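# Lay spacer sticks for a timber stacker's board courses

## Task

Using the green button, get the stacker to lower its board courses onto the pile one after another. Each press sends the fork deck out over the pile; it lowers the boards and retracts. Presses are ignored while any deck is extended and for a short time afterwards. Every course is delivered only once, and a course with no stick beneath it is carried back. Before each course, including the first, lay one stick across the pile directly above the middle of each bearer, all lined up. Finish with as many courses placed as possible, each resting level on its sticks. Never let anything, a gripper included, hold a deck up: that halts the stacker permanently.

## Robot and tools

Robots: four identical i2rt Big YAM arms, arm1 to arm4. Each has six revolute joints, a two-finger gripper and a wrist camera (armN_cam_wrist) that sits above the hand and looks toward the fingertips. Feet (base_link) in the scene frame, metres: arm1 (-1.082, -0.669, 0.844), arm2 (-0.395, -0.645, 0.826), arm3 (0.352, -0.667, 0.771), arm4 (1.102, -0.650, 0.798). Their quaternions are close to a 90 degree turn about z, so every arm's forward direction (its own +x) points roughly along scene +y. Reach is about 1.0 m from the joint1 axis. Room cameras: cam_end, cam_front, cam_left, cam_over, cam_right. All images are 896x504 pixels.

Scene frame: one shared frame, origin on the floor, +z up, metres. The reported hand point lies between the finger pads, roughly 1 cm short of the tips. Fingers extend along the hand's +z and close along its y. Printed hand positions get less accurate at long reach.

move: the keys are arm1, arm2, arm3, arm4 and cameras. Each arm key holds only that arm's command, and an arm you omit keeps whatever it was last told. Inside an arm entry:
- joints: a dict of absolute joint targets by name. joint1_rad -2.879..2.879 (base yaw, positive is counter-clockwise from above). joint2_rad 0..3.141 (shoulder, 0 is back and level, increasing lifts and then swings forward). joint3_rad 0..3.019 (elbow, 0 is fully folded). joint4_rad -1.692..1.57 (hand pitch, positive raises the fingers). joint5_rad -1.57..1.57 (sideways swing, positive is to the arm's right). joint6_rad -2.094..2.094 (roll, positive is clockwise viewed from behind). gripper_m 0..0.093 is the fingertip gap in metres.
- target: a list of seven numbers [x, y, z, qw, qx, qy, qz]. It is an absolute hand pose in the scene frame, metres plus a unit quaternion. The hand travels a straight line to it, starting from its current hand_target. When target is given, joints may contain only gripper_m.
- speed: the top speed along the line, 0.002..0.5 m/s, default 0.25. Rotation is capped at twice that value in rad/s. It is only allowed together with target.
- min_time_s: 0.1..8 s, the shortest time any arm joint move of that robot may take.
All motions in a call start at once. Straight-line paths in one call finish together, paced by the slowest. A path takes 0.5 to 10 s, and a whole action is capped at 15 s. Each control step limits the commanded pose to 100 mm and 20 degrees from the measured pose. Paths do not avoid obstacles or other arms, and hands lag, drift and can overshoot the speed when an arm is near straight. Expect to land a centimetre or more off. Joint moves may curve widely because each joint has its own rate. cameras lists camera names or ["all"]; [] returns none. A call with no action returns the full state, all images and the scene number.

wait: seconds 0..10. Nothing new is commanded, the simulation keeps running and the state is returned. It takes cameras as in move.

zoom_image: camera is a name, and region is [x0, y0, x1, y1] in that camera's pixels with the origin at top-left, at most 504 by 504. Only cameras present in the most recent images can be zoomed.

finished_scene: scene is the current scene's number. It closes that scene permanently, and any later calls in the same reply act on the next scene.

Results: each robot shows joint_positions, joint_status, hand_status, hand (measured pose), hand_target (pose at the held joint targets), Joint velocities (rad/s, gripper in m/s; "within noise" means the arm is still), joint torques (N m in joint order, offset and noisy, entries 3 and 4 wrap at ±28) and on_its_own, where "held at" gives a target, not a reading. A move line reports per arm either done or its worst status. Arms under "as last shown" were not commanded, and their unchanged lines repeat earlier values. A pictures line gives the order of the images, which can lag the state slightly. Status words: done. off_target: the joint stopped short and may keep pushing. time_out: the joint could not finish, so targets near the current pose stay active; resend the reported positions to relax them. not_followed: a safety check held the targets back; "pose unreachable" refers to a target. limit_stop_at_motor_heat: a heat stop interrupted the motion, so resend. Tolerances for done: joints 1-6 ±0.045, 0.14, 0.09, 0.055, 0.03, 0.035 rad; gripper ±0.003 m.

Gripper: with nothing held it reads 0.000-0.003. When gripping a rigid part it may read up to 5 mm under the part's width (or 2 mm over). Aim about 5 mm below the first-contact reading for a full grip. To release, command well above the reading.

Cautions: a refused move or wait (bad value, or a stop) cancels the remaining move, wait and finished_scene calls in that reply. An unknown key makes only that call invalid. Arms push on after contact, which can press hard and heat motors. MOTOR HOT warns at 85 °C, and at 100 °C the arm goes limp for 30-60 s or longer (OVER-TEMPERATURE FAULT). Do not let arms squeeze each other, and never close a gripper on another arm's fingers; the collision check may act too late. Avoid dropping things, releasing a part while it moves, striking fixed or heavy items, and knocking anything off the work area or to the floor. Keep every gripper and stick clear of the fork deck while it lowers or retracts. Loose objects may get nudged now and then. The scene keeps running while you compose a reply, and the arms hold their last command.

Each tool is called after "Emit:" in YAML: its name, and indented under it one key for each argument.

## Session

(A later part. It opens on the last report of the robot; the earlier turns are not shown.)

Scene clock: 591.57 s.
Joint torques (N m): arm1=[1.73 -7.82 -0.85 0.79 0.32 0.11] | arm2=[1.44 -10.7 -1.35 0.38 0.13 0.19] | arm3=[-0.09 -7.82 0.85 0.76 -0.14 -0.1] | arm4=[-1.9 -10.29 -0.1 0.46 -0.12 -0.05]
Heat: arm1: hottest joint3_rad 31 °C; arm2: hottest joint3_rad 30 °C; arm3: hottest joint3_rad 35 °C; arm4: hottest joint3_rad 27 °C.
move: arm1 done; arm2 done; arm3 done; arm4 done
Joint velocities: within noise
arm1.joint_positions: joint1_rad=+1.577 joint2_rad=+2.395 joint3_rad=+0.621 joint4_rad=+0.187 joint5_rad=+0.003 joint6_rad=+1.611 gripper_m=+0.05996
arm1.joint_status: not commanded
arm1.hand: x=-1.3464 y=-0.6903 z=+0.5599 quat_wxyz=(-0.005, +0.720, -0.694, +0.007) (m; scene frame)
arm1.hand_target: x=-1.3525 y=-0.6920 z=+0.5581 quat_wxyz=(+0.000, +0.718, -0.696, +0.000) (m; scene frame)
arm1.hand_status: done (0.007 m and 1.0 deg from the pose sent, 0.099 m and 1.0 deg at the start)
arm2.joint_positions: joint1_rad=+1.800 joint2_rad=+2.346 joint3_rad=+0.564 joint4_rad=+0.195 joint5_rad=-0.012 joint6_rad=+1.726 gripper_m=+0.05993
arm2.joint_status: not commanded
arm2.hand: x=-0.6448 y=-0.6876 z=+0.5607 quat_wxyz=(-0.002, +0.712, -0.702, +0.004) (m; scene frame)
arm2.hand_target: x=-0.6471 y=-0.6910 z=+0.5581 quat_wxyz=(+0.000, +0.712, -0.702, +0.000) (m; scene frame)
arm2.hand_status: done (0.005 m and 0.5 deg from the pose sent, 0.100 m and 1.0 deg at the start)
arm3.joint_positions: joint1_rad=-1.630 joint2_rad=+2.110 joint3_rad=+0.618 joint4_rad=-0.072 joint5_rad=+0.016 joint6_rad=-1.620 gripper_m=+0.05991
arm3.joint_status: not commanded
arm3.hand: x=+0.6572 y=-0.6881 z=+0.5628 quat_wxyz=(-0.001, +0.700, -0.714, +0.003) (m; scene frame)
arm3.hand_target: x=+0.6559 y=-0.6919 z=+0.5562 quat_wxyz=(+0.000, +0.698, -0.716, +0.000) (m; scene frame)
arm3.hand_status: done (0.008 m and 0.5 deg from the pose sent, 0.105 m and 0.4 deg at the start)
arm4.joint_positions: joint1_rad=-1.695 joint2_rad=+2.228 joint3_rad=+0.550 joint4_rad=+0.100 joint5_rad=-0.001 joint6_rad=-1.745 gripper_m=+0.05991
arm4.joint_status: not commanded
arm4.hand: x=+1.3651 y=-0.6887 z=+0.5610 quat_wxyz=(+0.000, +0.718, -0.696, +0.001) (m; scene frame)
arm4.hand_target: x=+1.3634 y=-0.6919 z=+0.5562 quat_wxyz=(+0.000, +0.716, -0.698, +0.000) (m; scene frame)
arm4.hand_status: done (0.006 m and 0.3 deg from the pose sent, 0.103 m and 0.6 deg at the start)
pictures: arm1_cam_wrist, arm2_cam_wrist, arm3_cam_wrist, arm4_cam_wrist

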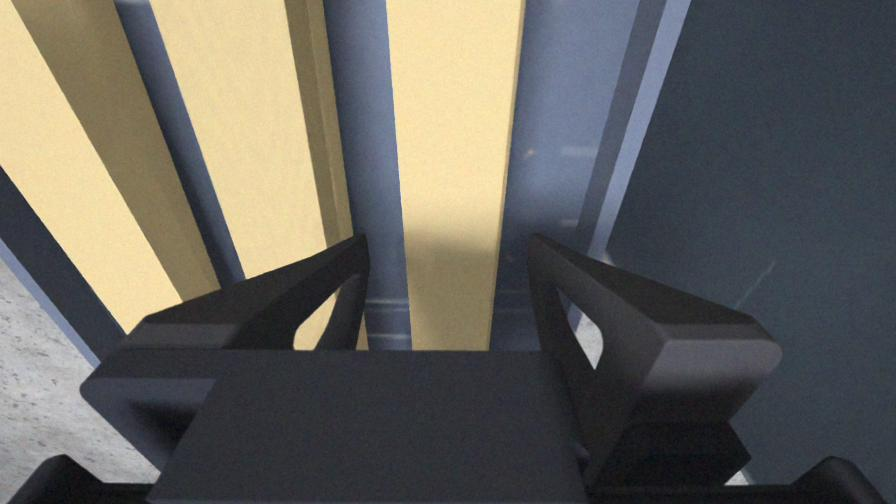

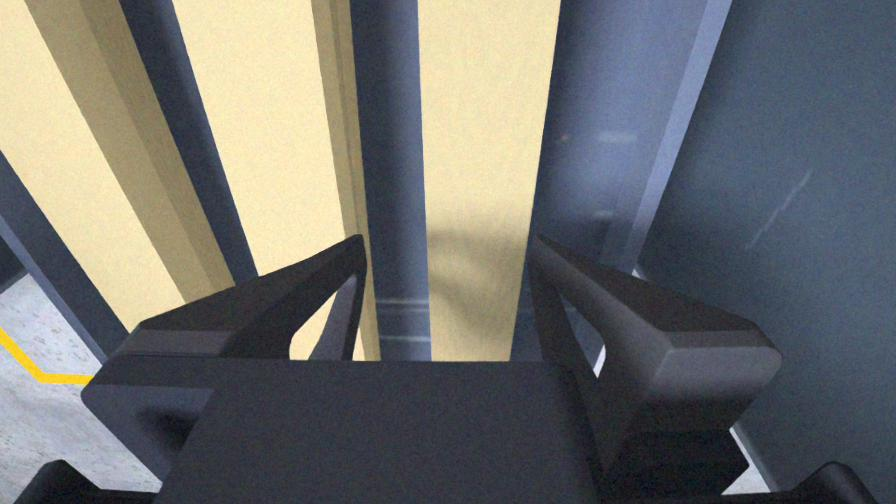

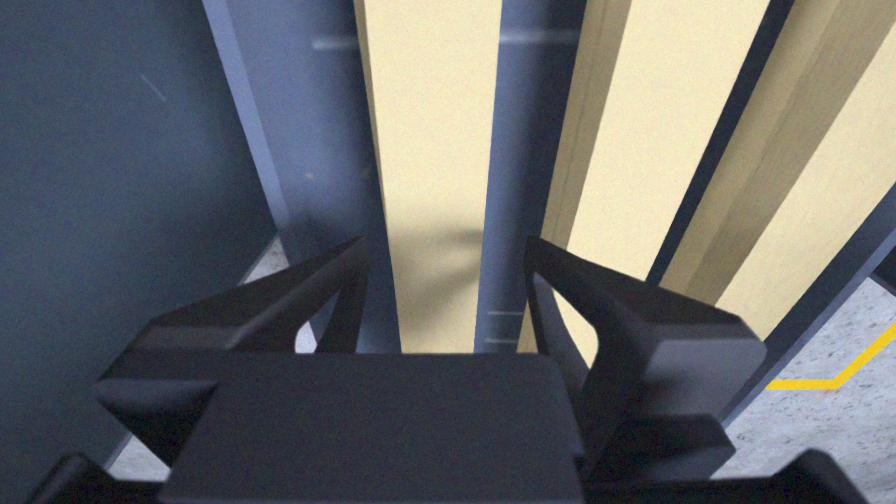

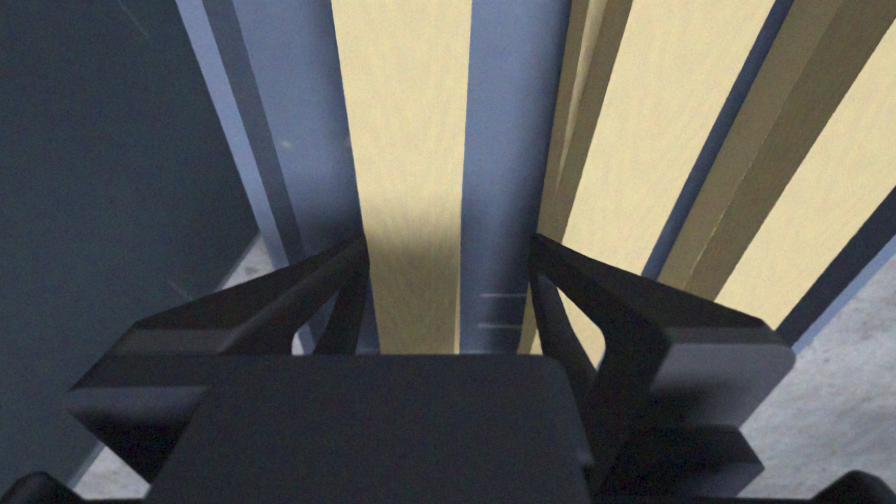

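Emit:
move:
  arm1: {"target":[-1.3520,-0.692,0.545,0,0.7180,-0.6961,0],"speed":0.08}
  arm2: {"target":[-0.635,-0.691,0.548,0,0.7120,-0.7022,0],"speed":0.08}
  arm3: {"target":[0.6505,-0.692,0.543,0,0.6985,-0.7156,0],"speed":0.08}
  arm4: {"target":[1.347,-0.692,0.547,0,0.7165,-0.6976,0],"speed":0.08}
  cameras: ["arm1_cam_wrist","arm2_cam_wrist","arm3_cam_wrist","arm4_cam_wrist"]

Scene clock: 612.40 s.
Joint torques (N m): arm1=[1.73 -7.71 -1.03 0.77 0.32 0.11] | arm2=[1.44 -10.58 -2.85 0.42 0.13 0.18] | arm3=[-0.09 -8.35 0.32 0.76 -0.13 -0.11] | arm4=[-1.96 -10.23 -1.52 0.46 -0.11 -0.05]
Heat: arm1: hottest joint3_rad 30 °C; arm2: hottest joint3_rad 29 °C; arm3: hottest joint3_rad 33 °C; arm4: hottest joint3_rad 26 °C.
move: arm1 done; arm2 done; arm3 done; arm4 done
Joint velocities: within noise
arm1.joint_positions: joint1_rad=+1.577 joint2_rad=+2.438 joint3_rad=+0.641 joint4_rad=+0.212 joint5_rad=+0.003 joint6_rad=+1.611 gripper_m=+0.05996
arm1.joint_status: not commanded
arm1.hand: x=-1.3465 y=-0.6904 z=+0.5475 quat_wxyz=(-0.005, +0.720, -0.694, +0.006) (m; scene frame)
arm1.hand_target: x=-1.3520 y=-0.6920 z=+0.5451 quat_wxyz=(+0.000, +0.718, -0.696, +0.000) (m; scene frame)
arm1.hand_status: done (0.006 m and 0.9 deg from the pose sent, 0.016 m and 1.0 deg at the start)
arm2.joint_positions: joint1_rad=+1.809 joint2_rad=+2.393 joint3_rad=+0.564 joint4_rad=+0.254 joint5_rad=-0.012 joint6_rad=+1.735 gripper_m=+0.05993
arm2.joint_status: not commanded
arm2.hand: x=-0.6404 y=-0.6891 z=+0.5499 quat_wxyz=(+0.003, +0.712, -0.702, +0.000) (m; scene frame)
arm2.hand_target: x=-0.6352 y=-0.6910 z=+0.5481 quat_wxyz=(+0.000, +0.712, -0.702, +0.000) (m; scene frame)
arm2.hand_status: done (0.006 m and 0.4 deg from the pose sent, 0.016 m and 0.5 deg at the start)
arm3.joint_positions: joint1_rad=-1.632 joint2_rad=+2.156 joint3_rad=+0.618 joint4_rad=-0.024 joint5_rad=+0.016 joint6_rad=-1.622 gripper_m=+0.05991
arm3.joint_status: not commanded
arm3.hand: x=+0.6530 y=-0.6883 z=+0.5498 quat_wxyz=(-0.001, +0.700, -0.714, +0.004) (m; scene frame)
arm3.hand_target: x=+0.6505 y=-0.6919 z=+0.5433 quat_wxyz=(+0.000, +0.698, -0.716, +0.000) (m; scene frame)
arm3.hand_status: done (0.008 m and 0.5 deg from the pose sent, 0.021 m and 0.5 deg at the start)
arm4.joint_positions: joint1_rad=-1.704 joint2_rad=+2.273 joint3_rad=+0.534 joint4_rad=+0.171 joint5_rad=-0.001 joint6_rad=-1.755 gripper_m=+0.05991
arm4.joint_status: not commanded
arm4.hand: x=+1.3554 y=-0.6898 z=+0.5510 quat_wxyz=(-0.003, +0.719, -0.695, +0.005) (m; scene frame)
arm4.hand_target: x=+1.3469 y=-0.6918 z=+0.5472 quat_wxyz=(+0.000, +0.717, -0.698, +0.000) (m; scene frame)
arm4.hand_status: done (0.010 m and 0.7 deg from the pose sent, 0.023 m and 0.4 deg at the start)
pictures: arm1_cam_wrist, arm2_cam_wrist, arm3_cam_wrist, arm4_cam_wrist

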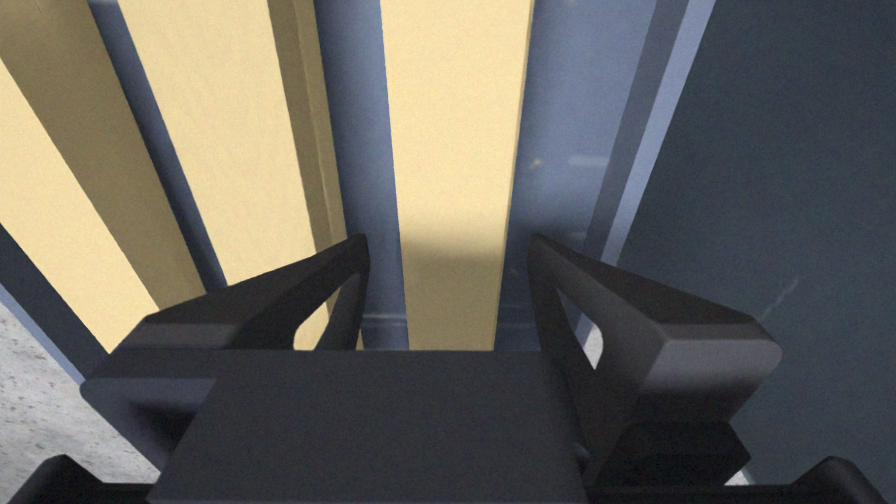

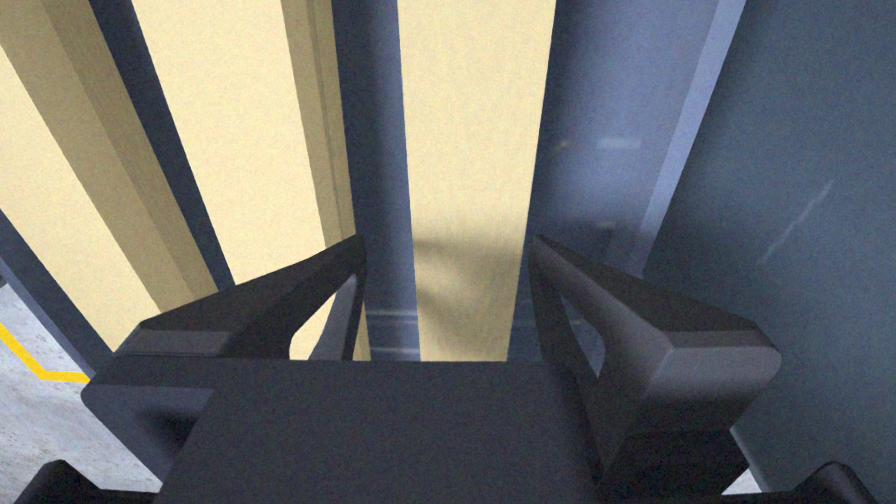

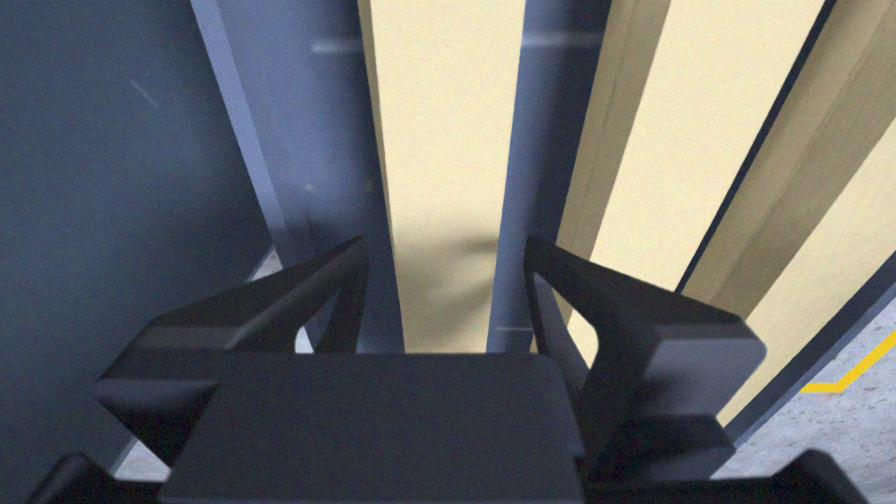

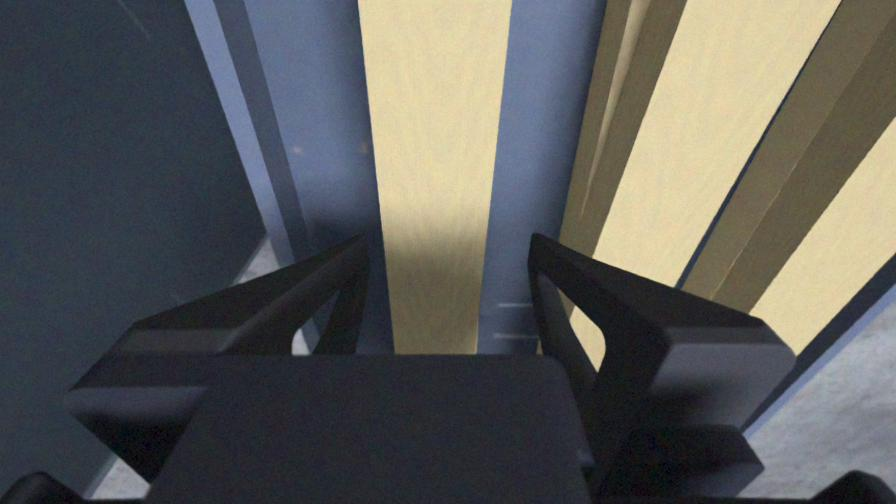

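Emit:
move:
  arm1: {"target":[-1.3510,-0.692,0.5325,0,0.7180,-0.6961,0],"speed":0.06}
  arm2: {"target":[-0.628,-0.691,0.533,0,0.7120,-0.7022,0],"speed":0.06}
  arm3: {"target":[0.6505,-0.692,0.5275,0,0.6985,-0.7156,0],"speed":0.06}
  arm4: {"target":[1.341,-0.692,0.532,0,0.7165,-0.6976,0],"speed":0.06}
  cameras: ["arm1_cam_wrist","arm2_cam_wrist","arm3_cam_wrist","arm4_cam_wrist"]

Scene clock: 627.53 s.
Joint torques (N m): arm1=[1.85 -7.88 -1.2 0.81 0.31 0.11] | arm2=[1.44 -10.52 -2.55 0.38 0.12 0.2] | arm3=[-0.03 -8.59 0.01 0.76 -0.14 -0.11] | arm4=[-1.96 -10.23 -1.43 0.44 -0.11 -0.05]
Heat: arm1: hottest joint3_rad 29 °C; arm2: hottest joint3_rad 28 °C; arm3: hottest joint3_rad 32 °C; arm4: hottest joint2_rad 26 °C.
move: arm1 done; arm2 done; arm3 done; arm4 done
Joint velocities: within noise
arm1.joint_positions: joint1_rad=+1.577 joint2_rad=+2.481 joint3_rad=+0.660 joint4_rad=+0.236 joint5_rad=+0.003 joint6_rad=+1.611 gripper_m=+0.05996
arm1.joint_status: not commanded
arm1.hand: x=-1.3455 y=-0.6904 z=+0.5352 quat_wxyz=(-0.005, +0.720, -0.694, +0.006) (m; scene frame)
arm1.hand_target: x=-1.3509 y=-0.6920 z=+0.5326 quat_wxyz=(+0.000, +0.718, -0.696, +0.000) (m; scene frame)
arm1.hand_status: done (0.006 m and 0.9 deg from the pose sent, 0.016 m and 1.0 deg at the start)
arm2.joint_positions: joint1_rad=+1.815 joint2_rad=+2.457 joint3_rad=+0.564 joint4_rad=+0.307 joint5_rad=-0.012 joint6_rad=+1.742 gripper_m=+0.05993
arm2.joint_status: not commanded
arm2.hand: x=-0.6271 y=-0.6881 z=+0.5357 quat_wxyz=(-0.001, +0.712, -0.702, +0.003) (m; scene frame)
arm2.hand_target: x=-0.6281 y=-0.6910 z=+0.5331 quat_wxyz=(+0.000, +0.712, -0.702, +0.000) (m; scene frame)
arm2.hand_status: done (0.004 m and 0.4 deg from the pose sent, 0.021 m and 0.3 deg at the start)
arm3.joint_positions: joint1_rad=-1.633 joint2_rad=+2.212 joint3_rad=+0.635 joint4_rad=+0.014 joint5_rad=+0.016 joint6_rad=-1.623 gripper_m=+0.05991
arm3.joint_status: not commanded
arm3.hand: x=+0.6536 y=-0.6883 z=+0.5343 quat_wxyz=(-0.002, +0.700, -0.714, +0.004) (m; scene frame)
arm3.hand_target: x=+0.6503 y=-0.6919 z=+0.5278 quat_wxyz=(+0.000, +0.698, -0.716, +0.000) (m; scene frame)
arm3.hand_status: done (0.008 m and 0.6 deg from the pose sent, 0.023 m and 0.5 deg at the start)
arm4.joint_positions: joint1_rad=-1.708 joint2_rad=+2.337 joint3_rad=+0.534 joint4_rad=+0.227 joint5_rad=-0.001 joint6_rad=-1.759 gripper_m=+0.05991
arm4.joint_status: not commanded
arm4.hand: x=+1.3446 y=-0.6893 z=+0.5363 quat_wxyz=(+0.000, +0.719, -0.695, +0.002) (m; scene frame)
arm4.hand_target: x=+1.3409 y=-0.6919 z=+0.5321 quat_wxyz=(+0.000, +0.716, -0.698, +0.000) (m; scene frame)
arm4.hand_status: done (0.006 m and 0.4 deg from the pose sent, 0.024 m and 0.8 deg at the start)
pictures: arm1_cam_wrist, arm2_cam_wrist, arm3_cam_wrist, arm4_cam_wrist

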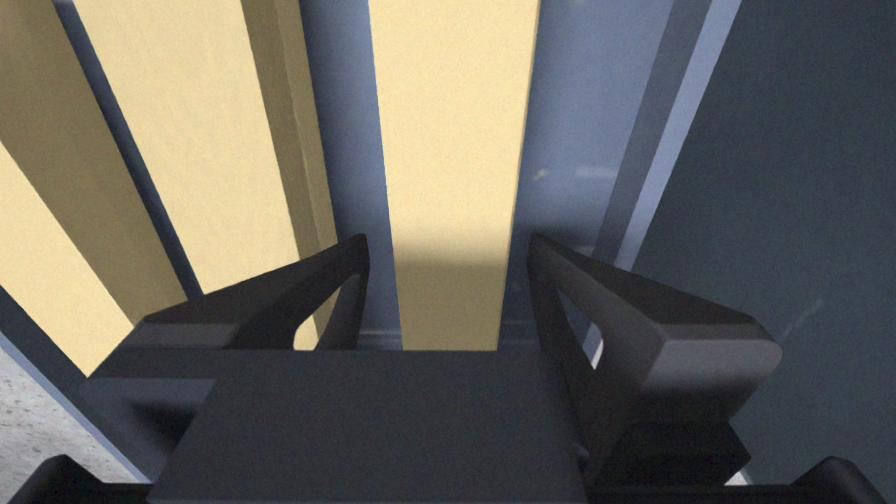

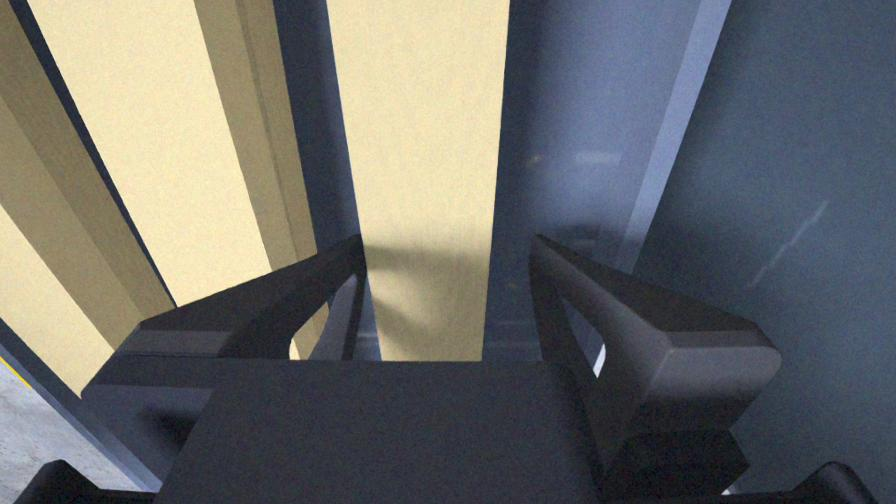

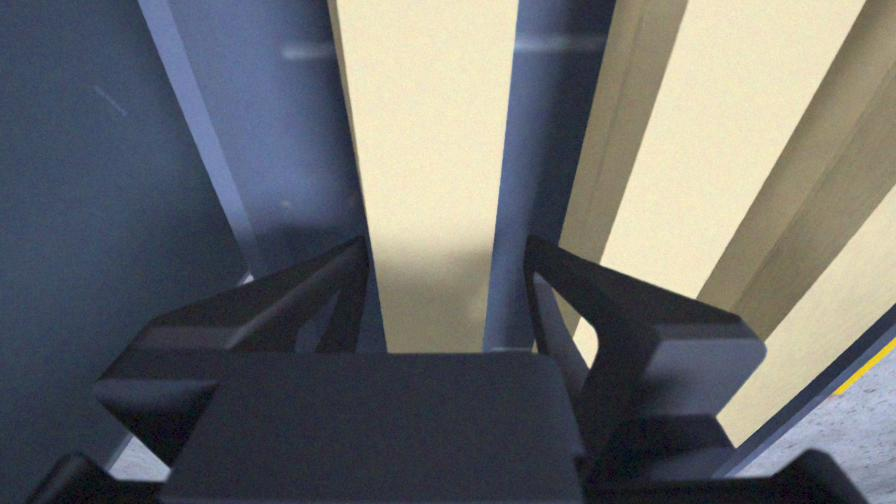

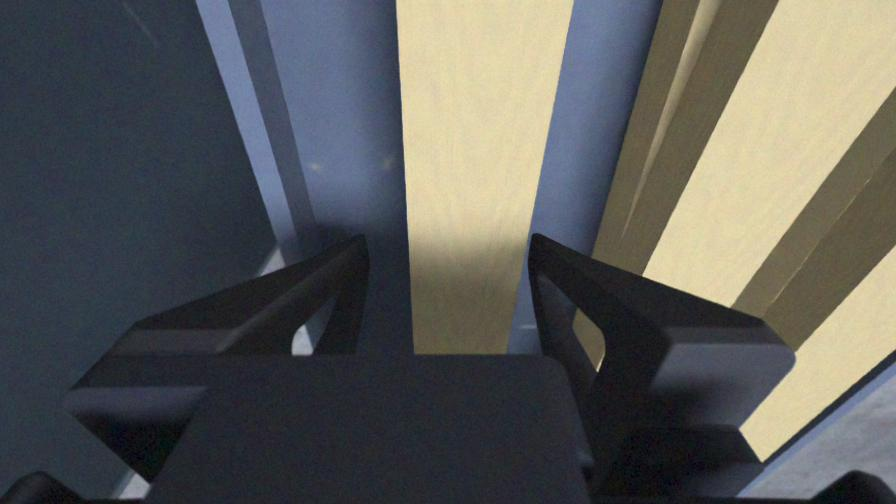

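Emit:
move:
  arm1: {"joints":{"gripper_m":0.025}}
  arm2: {"joints":{"gripper_m":0.025}}
  arm3: {"joints":{"gripper_m":0.025}}
  arm4: {"joints":{"gripper_m":0.025}}

Emit:
move:
  arm1: {"target":[-1.351,-0.692,0.70,0,0.7150,-0.6990,0],"speed":0.1}
  arm2: {"target":[-0.634,-0.691,0.70,0,0.7100,-0.7042,0],"speed":0.1}
  arm3: {"target":[0.650,-0.692,0.72,0,0.7071,-0.7071,0],"speed":0.1}
  arm4: {"target":[1.350,-0.692,0.70,0,0.7130,-0.7011,0],"speed":0.1}
  cameras: ["arm1_cam_wrist","arm2_cam_wrist","arm3_cam_wrist","arm4_cam_wrist","cam_over"]

Scene clock: 645.20 s.
Joint torques (N m): arm1=[1.73 -7.71 -1.2 0.77 0.32 0.12] | arm2=[1.44 -10.52 -2.59 0.27 0.11 0.19] | arm3=[-0.03 -8.64 0.01 0.73 -0.13 -0.11] | arm4=[-1.96 -10.29 -1.42 0.35 -0.08 -0.02]
Heat: arm1: hottest joint3_rad 29 °C; arm2: hottest joint3_rad 28 °C; arm3: hottest joint3_rad 32 °C; arm4: hottest joint2_rad 25 °C.
move: arm1 off_target; arm2 off_target; arm3 off_target; arm4 off_target
Joint velocities: within noise
arm1.joint_positions: joint1_rad=+1.577 joint2_rad=+2.481 joint3_rad=+0.660 joint4_rad=+0.237 joint5_rad=+0.003 joint6_rad=+1.612 gripper_m=+0.03659
arm1.joint_status: gripper_m off_target (ended at +0.03662, target +0.02500)
arm1.hand: x=-1.3456 y=-0.6904 z=+0.5352 quat_wxyz=(-0.004, +0.720, -0.694, +0.006) (m; scene frame)
arm1.hand_target: x=-1.3509 y=-0.6920 z=+0.5326 quat_wxyz=(+0.000, +0.718, -0.696, +0.000) (m; scene frame)
arm1.hand_status: not commanded
arm2.joint_positions: joint1_rad=+1.815 joint2_rad=+2.457 joint3_rad=+0.564 joint4_rad=+0.310 joint5_rad=-0.012 joint6_rad=+1.743 gripper_m=+0.03863
arm2.joint_status: gripper_m off_target (ended at +0.03867, target +0.02500)
arm2.hand: x=-0.6280 y=-0.6882 z=+0.5357 quat_wxyz=(+0.000, +0.712, -0.702, +0.002) (m; scene frame)
arm2.hand_target: x=-0.6279 y=-0.6909 z=+0.5331 quat_wxyz=(+0.000, +0.712, -0.702, +0.000) (m; scene frame)
arm2.hand_status: not commanded
arm3.joint_positions: joint1_rad=-1.633 joint2_rad=+2.213 joint3_rad=+0.635 joint4_rad=+0.015 joint5_rad=+0.016 joint6_rad=-1.623 gripper_m=+0.03685
arm3.joint_status: gripper_m off_target (ended at +0.03688, target +0.02500)
arm3.hand: x=+0.6536 y=-0.6883 z=+0.5342 quat_wxyz=(-0.002, +0.700, -0.714, +0.004) (m; scene frame)
arm3.hand_target: x=+0.6502 y=-0.6918 z=+0.5277 quat_wxyz=(+0.000, +0.699, -0.716, +0.000) (m; scene frame)
arm3.hand_status: not commanded
arm4.joint_positions: joint1_rad=-1.708 joint2_rad=+2.337 joint3_rad=+0.534 joint4_rad=+0.230 joint5_rad=-0.001 joint6_rad=-1.760 gripper_m=+0.03685
arm4.joint_status: gripper_m off_target (ended at +0.03688, target +0.02500)
arm4.hand: x=+1.3454 y=-0.6893 z=+0.5363 quat_wxyz=(-0.001, +0.719, -0.695, +0.003) (m; scene frame)
arm4.hand_target: x=+1.3409 y=-0.6918 z=+0.5321 quat_wxyz=(+0.000, +0.716, -0.698, +0.000) (m; scene frame)
arm4.hand_status: not commanded
pictures: none

Scene clock: 647.90 s.
Joint torques (N m): arm1=[2.2 -7.71 1.06 -0.35 0.33 0.12] | arm2=[0.62 -9.82 1.99 -0.44 0.12 0.14] | arm3=[0.5 -8.82 5.53 -0.06 -0.11 -0.11] | arm4=[-1.61 -9.76 3.75 -0.49 -0.08 0.1]
Heat: arm1: hottest joint3_rad 28 °C; arm2: hottest joint3_rad 28 °C; arm3: hottest joint3_rad 31 °C; arm4: hottest joint2_rad 25 °C.
move: arm1 done; arm2 done; arm3 off_target; arm4 done
Joint velocities: within noise
arm1.joint_positions: joint1_rad=+1.577 joint2_rad=+1.864 joint3_rad=+0.491 joint4_rad=-0.200 joint5_rad=+0.003 joint6_rad=+1.623 gripper_m=+0.03659
arm1.joint_status: not commanded
arm1.hand: x=-1.3526 y=-0.6899 z=+0.6950 quat_wxyz=(+0.000, +0.716, -0.698, +0.002) (m; scene frame)
arm1.hand_target: x=-1.3509 y=-0.6919 z=+0.6997 quat_wxyz=(+0.000, +0.715, -0.699, +0.000) (m; scene frame)
arm1.hand_status: done (0.006 m and 0.3 deg from the pose sent, 0.165 m and 1.2 deg at the start)
arm2.joint_positions: joint1_rad=+1.815 joint2_rad=+1.767 joint3_rad=+0.417 joint4_rad=-0.232 joint5_rad=-0.012 joint6_rad=+1.743 gripper_m=+0.03863
arm2.joint_status: not commanded
arm2.hand: x=-0.6351 y=-0.6909 z=+0.6967 quat_wxyz=(+0.000, +0.712, -0.702, +0.002) (m; scene frame)
arm2.hand_target: x=-0.6340 y=-0.6910 z=+0.6999 quat_wxyz=(+0.000, +0.710, -0.704, +0.000) (m; scene frame)
arm2.hand_status: done (0.003 m and 0.4 deg from the pose sent, 0.165 m and 0.4 deg at the start)
arm3.joint_positions: joint1_rad=-1.633 joint2_rad=+1.566 joint3_rad=+0.566 joint4_rad=-0.596 joint5_rad=+0.016 joint6_rad=-1.639 gripper_m=+0.03685
arm3.joint_status: not commanded
arm3.hand: x=+0.6388 y=-0.6896 z=+0.7111 quat_wxyz=(+0.009, +0.706, -0.708, -0.009) (m; scene frame)
arm3.hand_target: x=+0.6500 y=-0.6920 z=+0.7200 quat_wxyz=(+0.000, +0.707, -0.707, +0.000) (m; scene frame)
arm3.hand_status: off_target (0.014 m and 1.5 deg from the pose sent, 0.186 m and 1.2 deg at the start)
arm4.joint_positions: joint1_rad=-1.708 joint2_rad=+1.652 joint3_rad=+0.433 joint4_rad=-0.368 joint5_rad=-0.001 joint6_rad=-1.760 gripper_m=+0.03685
arm4.joint_status: not commanded
arm4.hand: x=+1.3473 y=-0.6891 z=+0.6957 quat_wxyz=(+0.003, +0.719, -0.695, -0.003) (m; scene frame)
arm4.hand_target: x=+1.3501 y=-0.6920 z=+0.6999 quat_wxyz=(+0.000, +0.713, -0.701, +0.000) (m; scene frame)
arm4.hand_status: done (0.006 m and 1.1 deg from the pose sent, 0.164 m and 1.0 deg at the start)
pictures: arm1_cam_wrist, arm2_cam_wrist, arm3_cam_wrist, arm4_cam_wrist, cam_over

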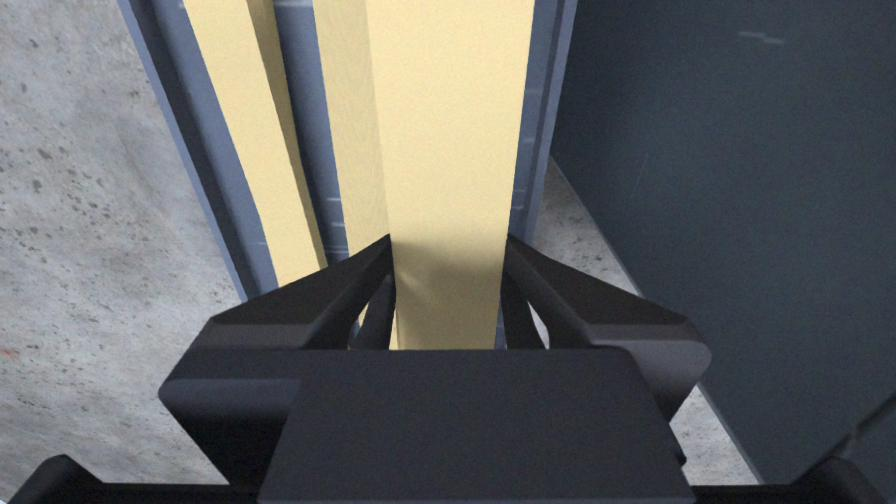

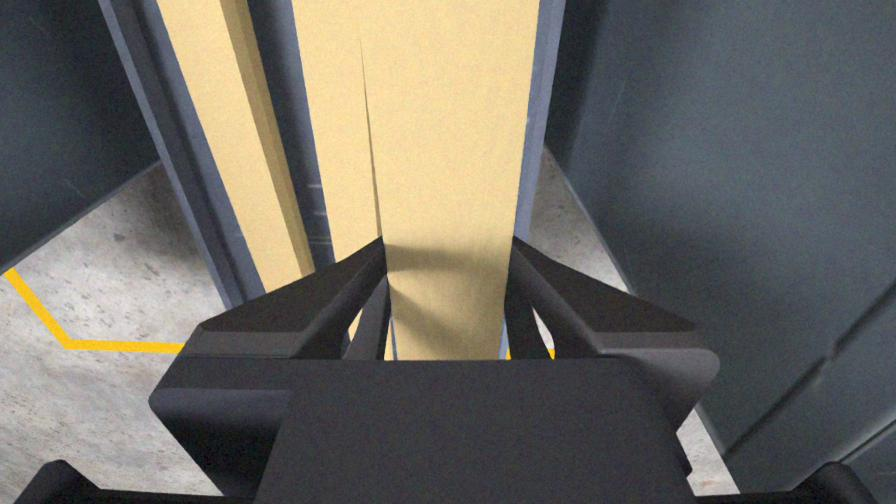

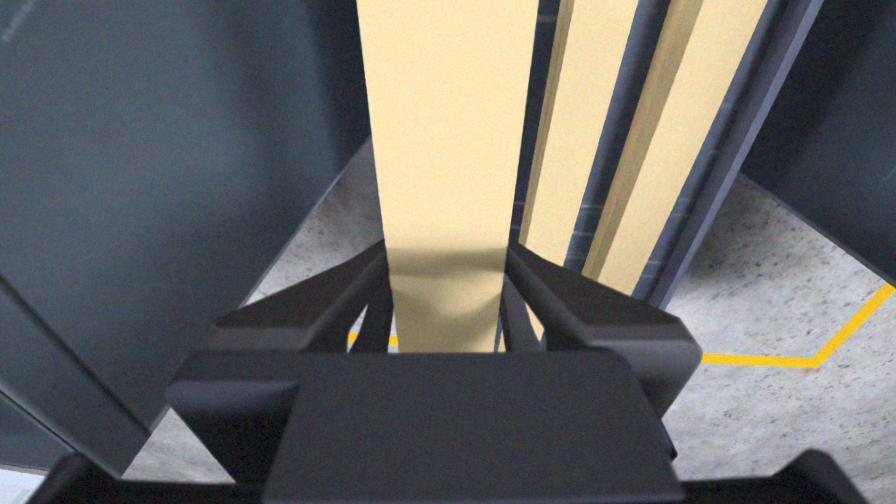

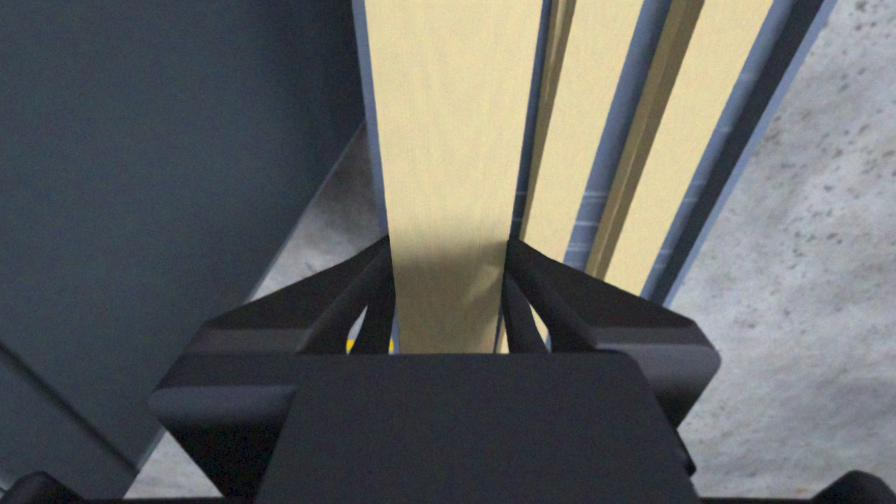

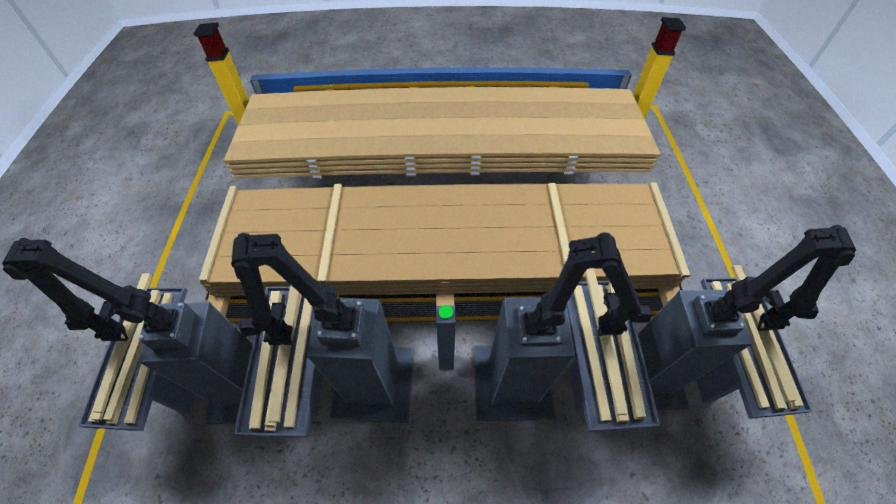

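Emit:
move:
  arm3: {"target": [0.62, -0.30, 0.84, 0, 0.7071, -0.7071, 0], "speed": 0.35}
  cameras: []

Emit:
move:
  arm3: {"target": [0.30, -0.16, 0.86, 0, 0.7071, -0.7071, 0], "speed": 0.3}
  cameras: ["cam_over"]

Scene clock: 694.50 s.
Joint torques (N m): arm1=[2.14 -7.47 1.14 -0.4 0.32 0.12] | arm2=[0.56 -9.82 1.98 -0.44 0.12 0.14] | arm3=[0.91 -10.64 10.96 0.01 0.08 0.07] | arm4=[-1.67 -9.76 3.74 -0.51 -0.08 0.09]
Heat: arm1: hottest joint3_rad 28 °C; arm2: hottest joint3_rad 27 °C; arm3: hottest joint3_rad 32 °C; arm4: hottest joint2_rad 25 °C.
move: arm3 off_target
Joint velocities: within noise
arm1, arm2, arm4: as last shown
arm3.joint_positions: joint1_rad=-0.621 joint2_rad=+1.649 joint3_rad=+1.091 joint4_rad=-1.053 joint5_rad=+0.005 joint6_rad=-0.636 gripper_m=+0.03685
arm3.joint_status: not commanded
arm3.hand: x=+0.6086 y=-0.3182 z=+0.8289 quat_wxyz=(+0.014, +0.709, -0.705, +0.001) (m; scene frame)
arm3.hand_target: x=+0.6195 y=-0.3006 z=+0.8404 quat_wxyz=(-0.001, +0.707, -0.707, +0.000) (m; scene frame)
arm3.hand_status: off_target (0.024 m and 1.6 deg from the pose sent, 0.411 m and 1.5 deg at the start)
pictures: none
No camera images: "cameras" was empty.

Scene clock: 696.70 s.
Joint torques (N m): arm1=[1.96 -7.82 1.05 -0.38 0.32 0.12] | arm2=[0.62 -9.82 1.98 -0.44 0.12 0.14] | arm3=[0.85 -12.81 11.51 -0.05 0.15 0.08] | arm4=[-1.61 -9.76 3.75 -0.5 -0.08 0.1]
Heat: arm1: hottest joint3_rad 28 °C; arm2: hottest joint3_rad 27 °C; arm3: hottest joint3_rad 33 °C; arm4: hottest joint2_rad 25 °C.
move: arm3 off_target
Joint velocities: within noise
arm1, arm2, arm4: as last shown
arm3.joint_positions: joint1_rad=+0.112 joint2_rad=+1.757 joint3_rad=+1.292 joint4_rad=-1.147 joint5_rad=-0.005 joint6_rad=+0.093 gripper_m=+0.03685
arm3.joint_status: not commanded
arm3.hand: x=+0.3011 y=-0.1805 z=+0.8487 quat_wxyz=(+0.010, +0.711, -0.704, +0.010) (m; scene frame)
arm3.hand_target: x=+0.3001 y=-0.1609 z=+0.8602 quat_wxyz=(+0.000, +0.707, -0.707, +0.000) (m; scene frame)
arm3.hand_status: off_target (0.023 m and 1.7 deg from the pose sent, 0.348 m and 1.6 deg at the start)
pictures: cam_over

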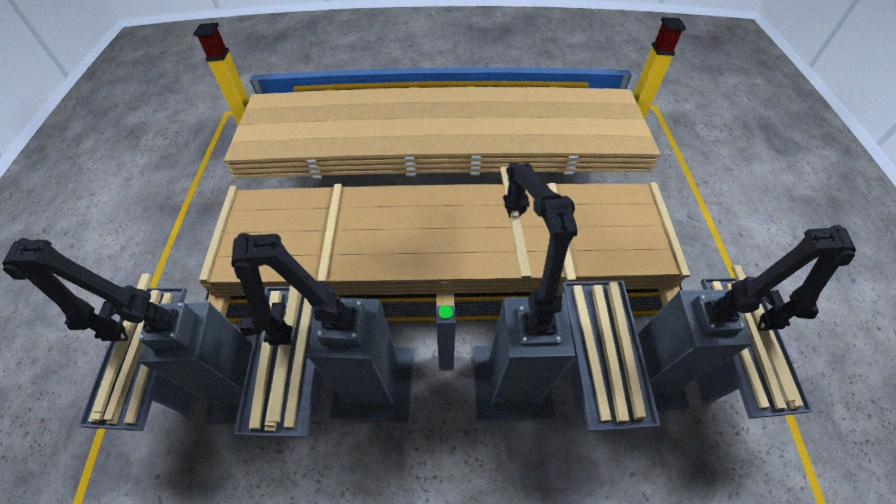

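Emit:
move:
  arm3: {"target": [-0.002, 0.01, 0.78, 0.02, 0.7071, -0.7071, 0.02], "speed": 0.3}
  cameras: []

Emit:
move:
  arm3: {"target": [-0.002, 0.015, 0.66, 0.03, 0.7, -0.713, 0.03], "speed": 0.2}
  cameras: ["cam_over", "cam_end"]

Emit:
zoom_image:
  camera: "cam_over"
  region: [400, 150, 500, 290]

Emit:
zoom_image:
  camera: "cam_end"
  region: [200, 120, 650, 320]

Scene clock: 709.27 s.
Joint torques (N m): arm1=[2.14 -7.94 1.11 -0.39 0.31 0.11] | arm2=[0.56 -9.82 1.98 -0.44 0.12 0.14] | arm3=[0.97 -23.65 12.86 -0.13 -0.01 0.08] | arm4=[-1.61 -9.76 3.74 -0.5 -0.09 0.09]
Heat: arm1: hottest joint3_rad 28 °C; arm2: hottest joint3_rad 27 °C; arm3: hottest joint3_rad 36 °C; arm4: hottest joint2_rad 25 °C.
move: arm3 off_target
Joint velocities: within noise
arm1, arm2, arm4: as last shown
arm3.joint_positions: joint1_rad=+0.487 joint2_rad=+2.694 joint3_rad=+2.715 joint4_rad=-1.675 joint5_rad=-0.031 joint6_rad=+0.465 gripper_m=+0.03685
arm3.joint_status: not commanded
arm3.hand: x=+0.0011 y=+0.0005 z=+0.7739 quat_wxyz=(+0.022, +0.710, -0.703, +0.030) (m; scene frame)
arm3.hand_target: x=-0.0016 y=+0.0090 z=+0.7801 quat_wxyz=(+0.019, +0.707, -0.707, +0.016) (m; scene frame)
arm3.hand_status: off_target (0.012 m and 1.4 deg from the pose sent, 0.365 m and 1.7 deg at the start; a joint's target at an end of its range on 17 of 86 steps)
pictures: none
No camera images: "cameras" was empty.

Scene clock: 711.50 s.
Joint torques (N m): arm1=[2.14 -7.77 1.07 -0.36 0.32 0.13] | arm2=[0.62 -9.82 1.99 -0.46 0.12 0.14] | arm3=[0.09 -24.35 12.68 -0.05 -0.05 0.08] | arm4=[-1.61 -9.76 3.77 -0.51 -0.08 0.09]
Heat: arm1: hottest joint3_rad 28 °C; arm2: hottest joint3_rad 27 °C; arm3: hottest joint3_rad 36 °C; arm4: hottest joint2_rad 25 °C.
move: arm3 off_target
Joint velocities: within noise
arm1, arm2, arm4: as last shown
arm3.joint_positions: joint1_rad=+0.487 joint2_rad=+2.871 joint3_rad=+2.746 joint4_rad=-1.559 joint5_rad=-0.043 joint6_rad=+0.478 gripper_m=+0.03685
arm3.joint_status: not commanded
arm3.hand: x=-0.0017 y=+0.0031 z=+0.6524 quat_wxyz=(+0.032, +0.705, -0.707, +0.043) (m; scene frame)
arm3.hand_target: x=-0.0016 y=+0.0140 z=+0.6600 quat_wxyz=(+0.029, +0.700, -0.713, +0.028) (m; scene frame)
arm3.hand_status: off_target (0.014 m and 1.7 deg from the pose sent, 0.115 m and 1.9 deg at the start)
pictures: cam_end, cam_over

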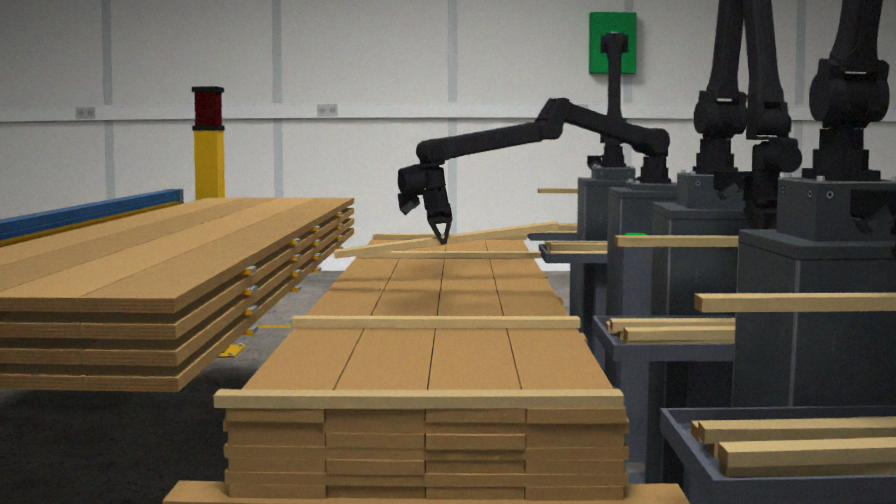

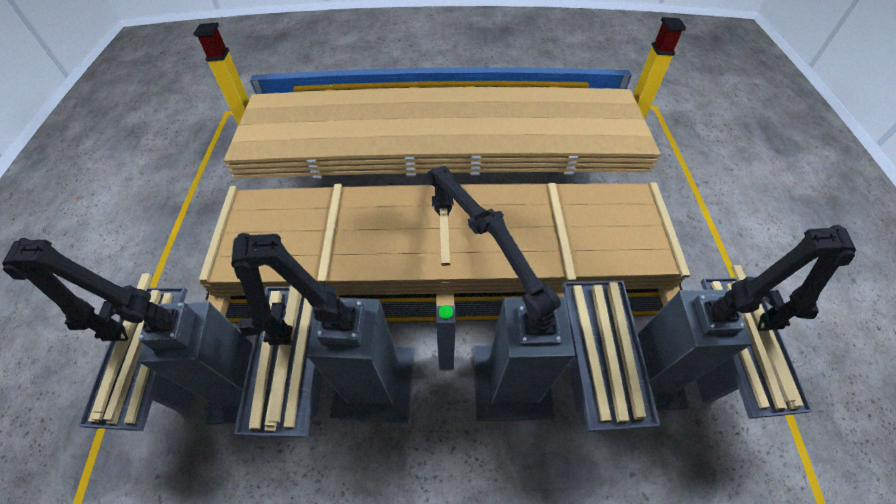

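Scaled by 3.600.

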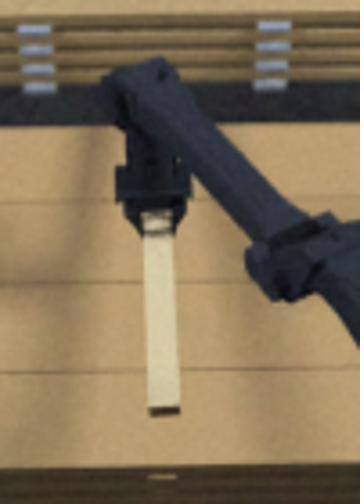

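Scaled by 1.120.

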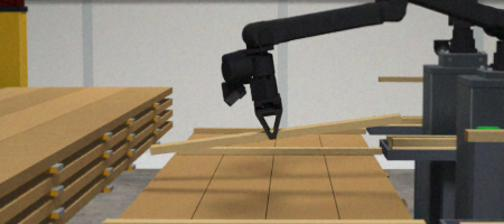

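Emit:
move:
  arm3: {"target": [0.0, 0.015, 0.64, -0.018, 0.702, -0.711, -0.018], "speed": 0.15}
  cameras: ["cam_over", "cam_end"]

Emit:
zoom_image:
  camera: "cam_end"
  region: [300, 180, 600, 300]

Emit:
zoom_image:
  camera: "cam_over"
  region: [400, 150, 500, 290]

Scene clock: 727.90 s.
Joint torques (N m): arm1=[2.02 -7.77 1.06 -0.38 0.32 0.11] | arm2=[0.56 -9.82 1.99 -0.44 0.12 0.14] | arm3=[1.08 -27.93 8.06 0.75 0.19 0.08] | arm4=[-1.61 -9.76 3.74 -0.51 -0.09 0.1]
Heat: arm1: hottest joint2_rad 27 °C; arm2: hottest joint3_rad 27 °C; arm3: hottest joint3_rad 37 °C; arm4: hottest joint2_rad 25 °C.
move: arm3 off_target
Joint velocities: within noise
arm1, arm2, arm4: as last shown
arm3.joint_positions: joint1_rad=+0.487 joint2_rad=+2.739 joint3_rad=+2.390 joint4_rad=-1.230 joint5_rad=+0.014 joint6_rad=+0.486 gripper_m=+0.03685
arm3.joint_status: not commanded
arm3.hand: x=+0.0080 y=+0.0063 z=+0.6178 quat_wxyz=(-0.010, +0.704, -0.710, +0.001) (m; scene frame)
arm3.hand_target: x=+0.0000 y=+0.0146 z=+0.6398 quat_wxyz=(-0.018, +0.702, -0.711, -0.018) (m; scene frame)
arm3.hand_status: off_target (0.025 m and 2.4 deg from the pose sent, 0.017 m and 9.0 deg at the start)
pictures: cam_end, cam_over

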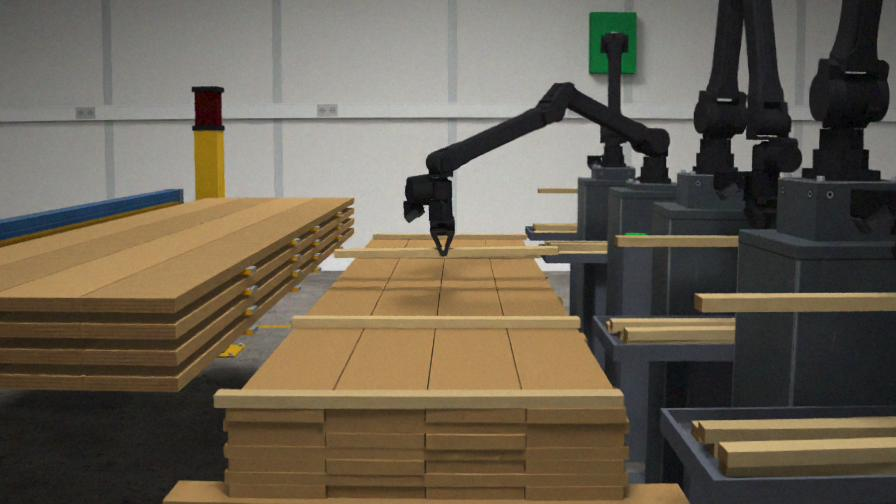

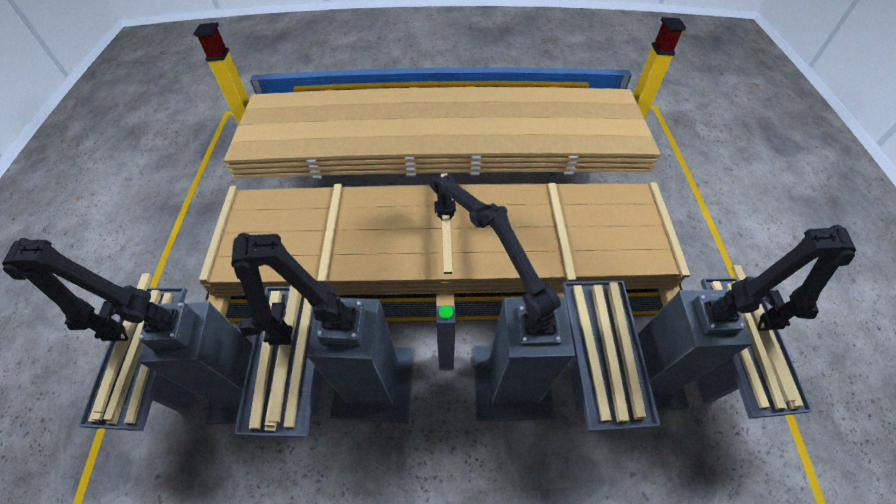

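Scaled by 1.680.

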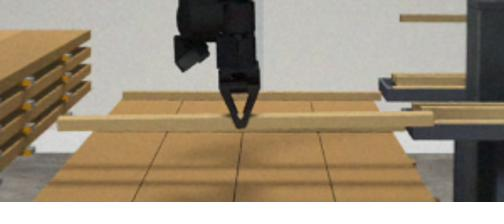

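Scaled by 3.600.

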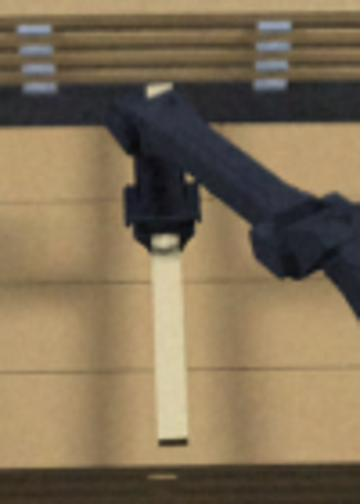

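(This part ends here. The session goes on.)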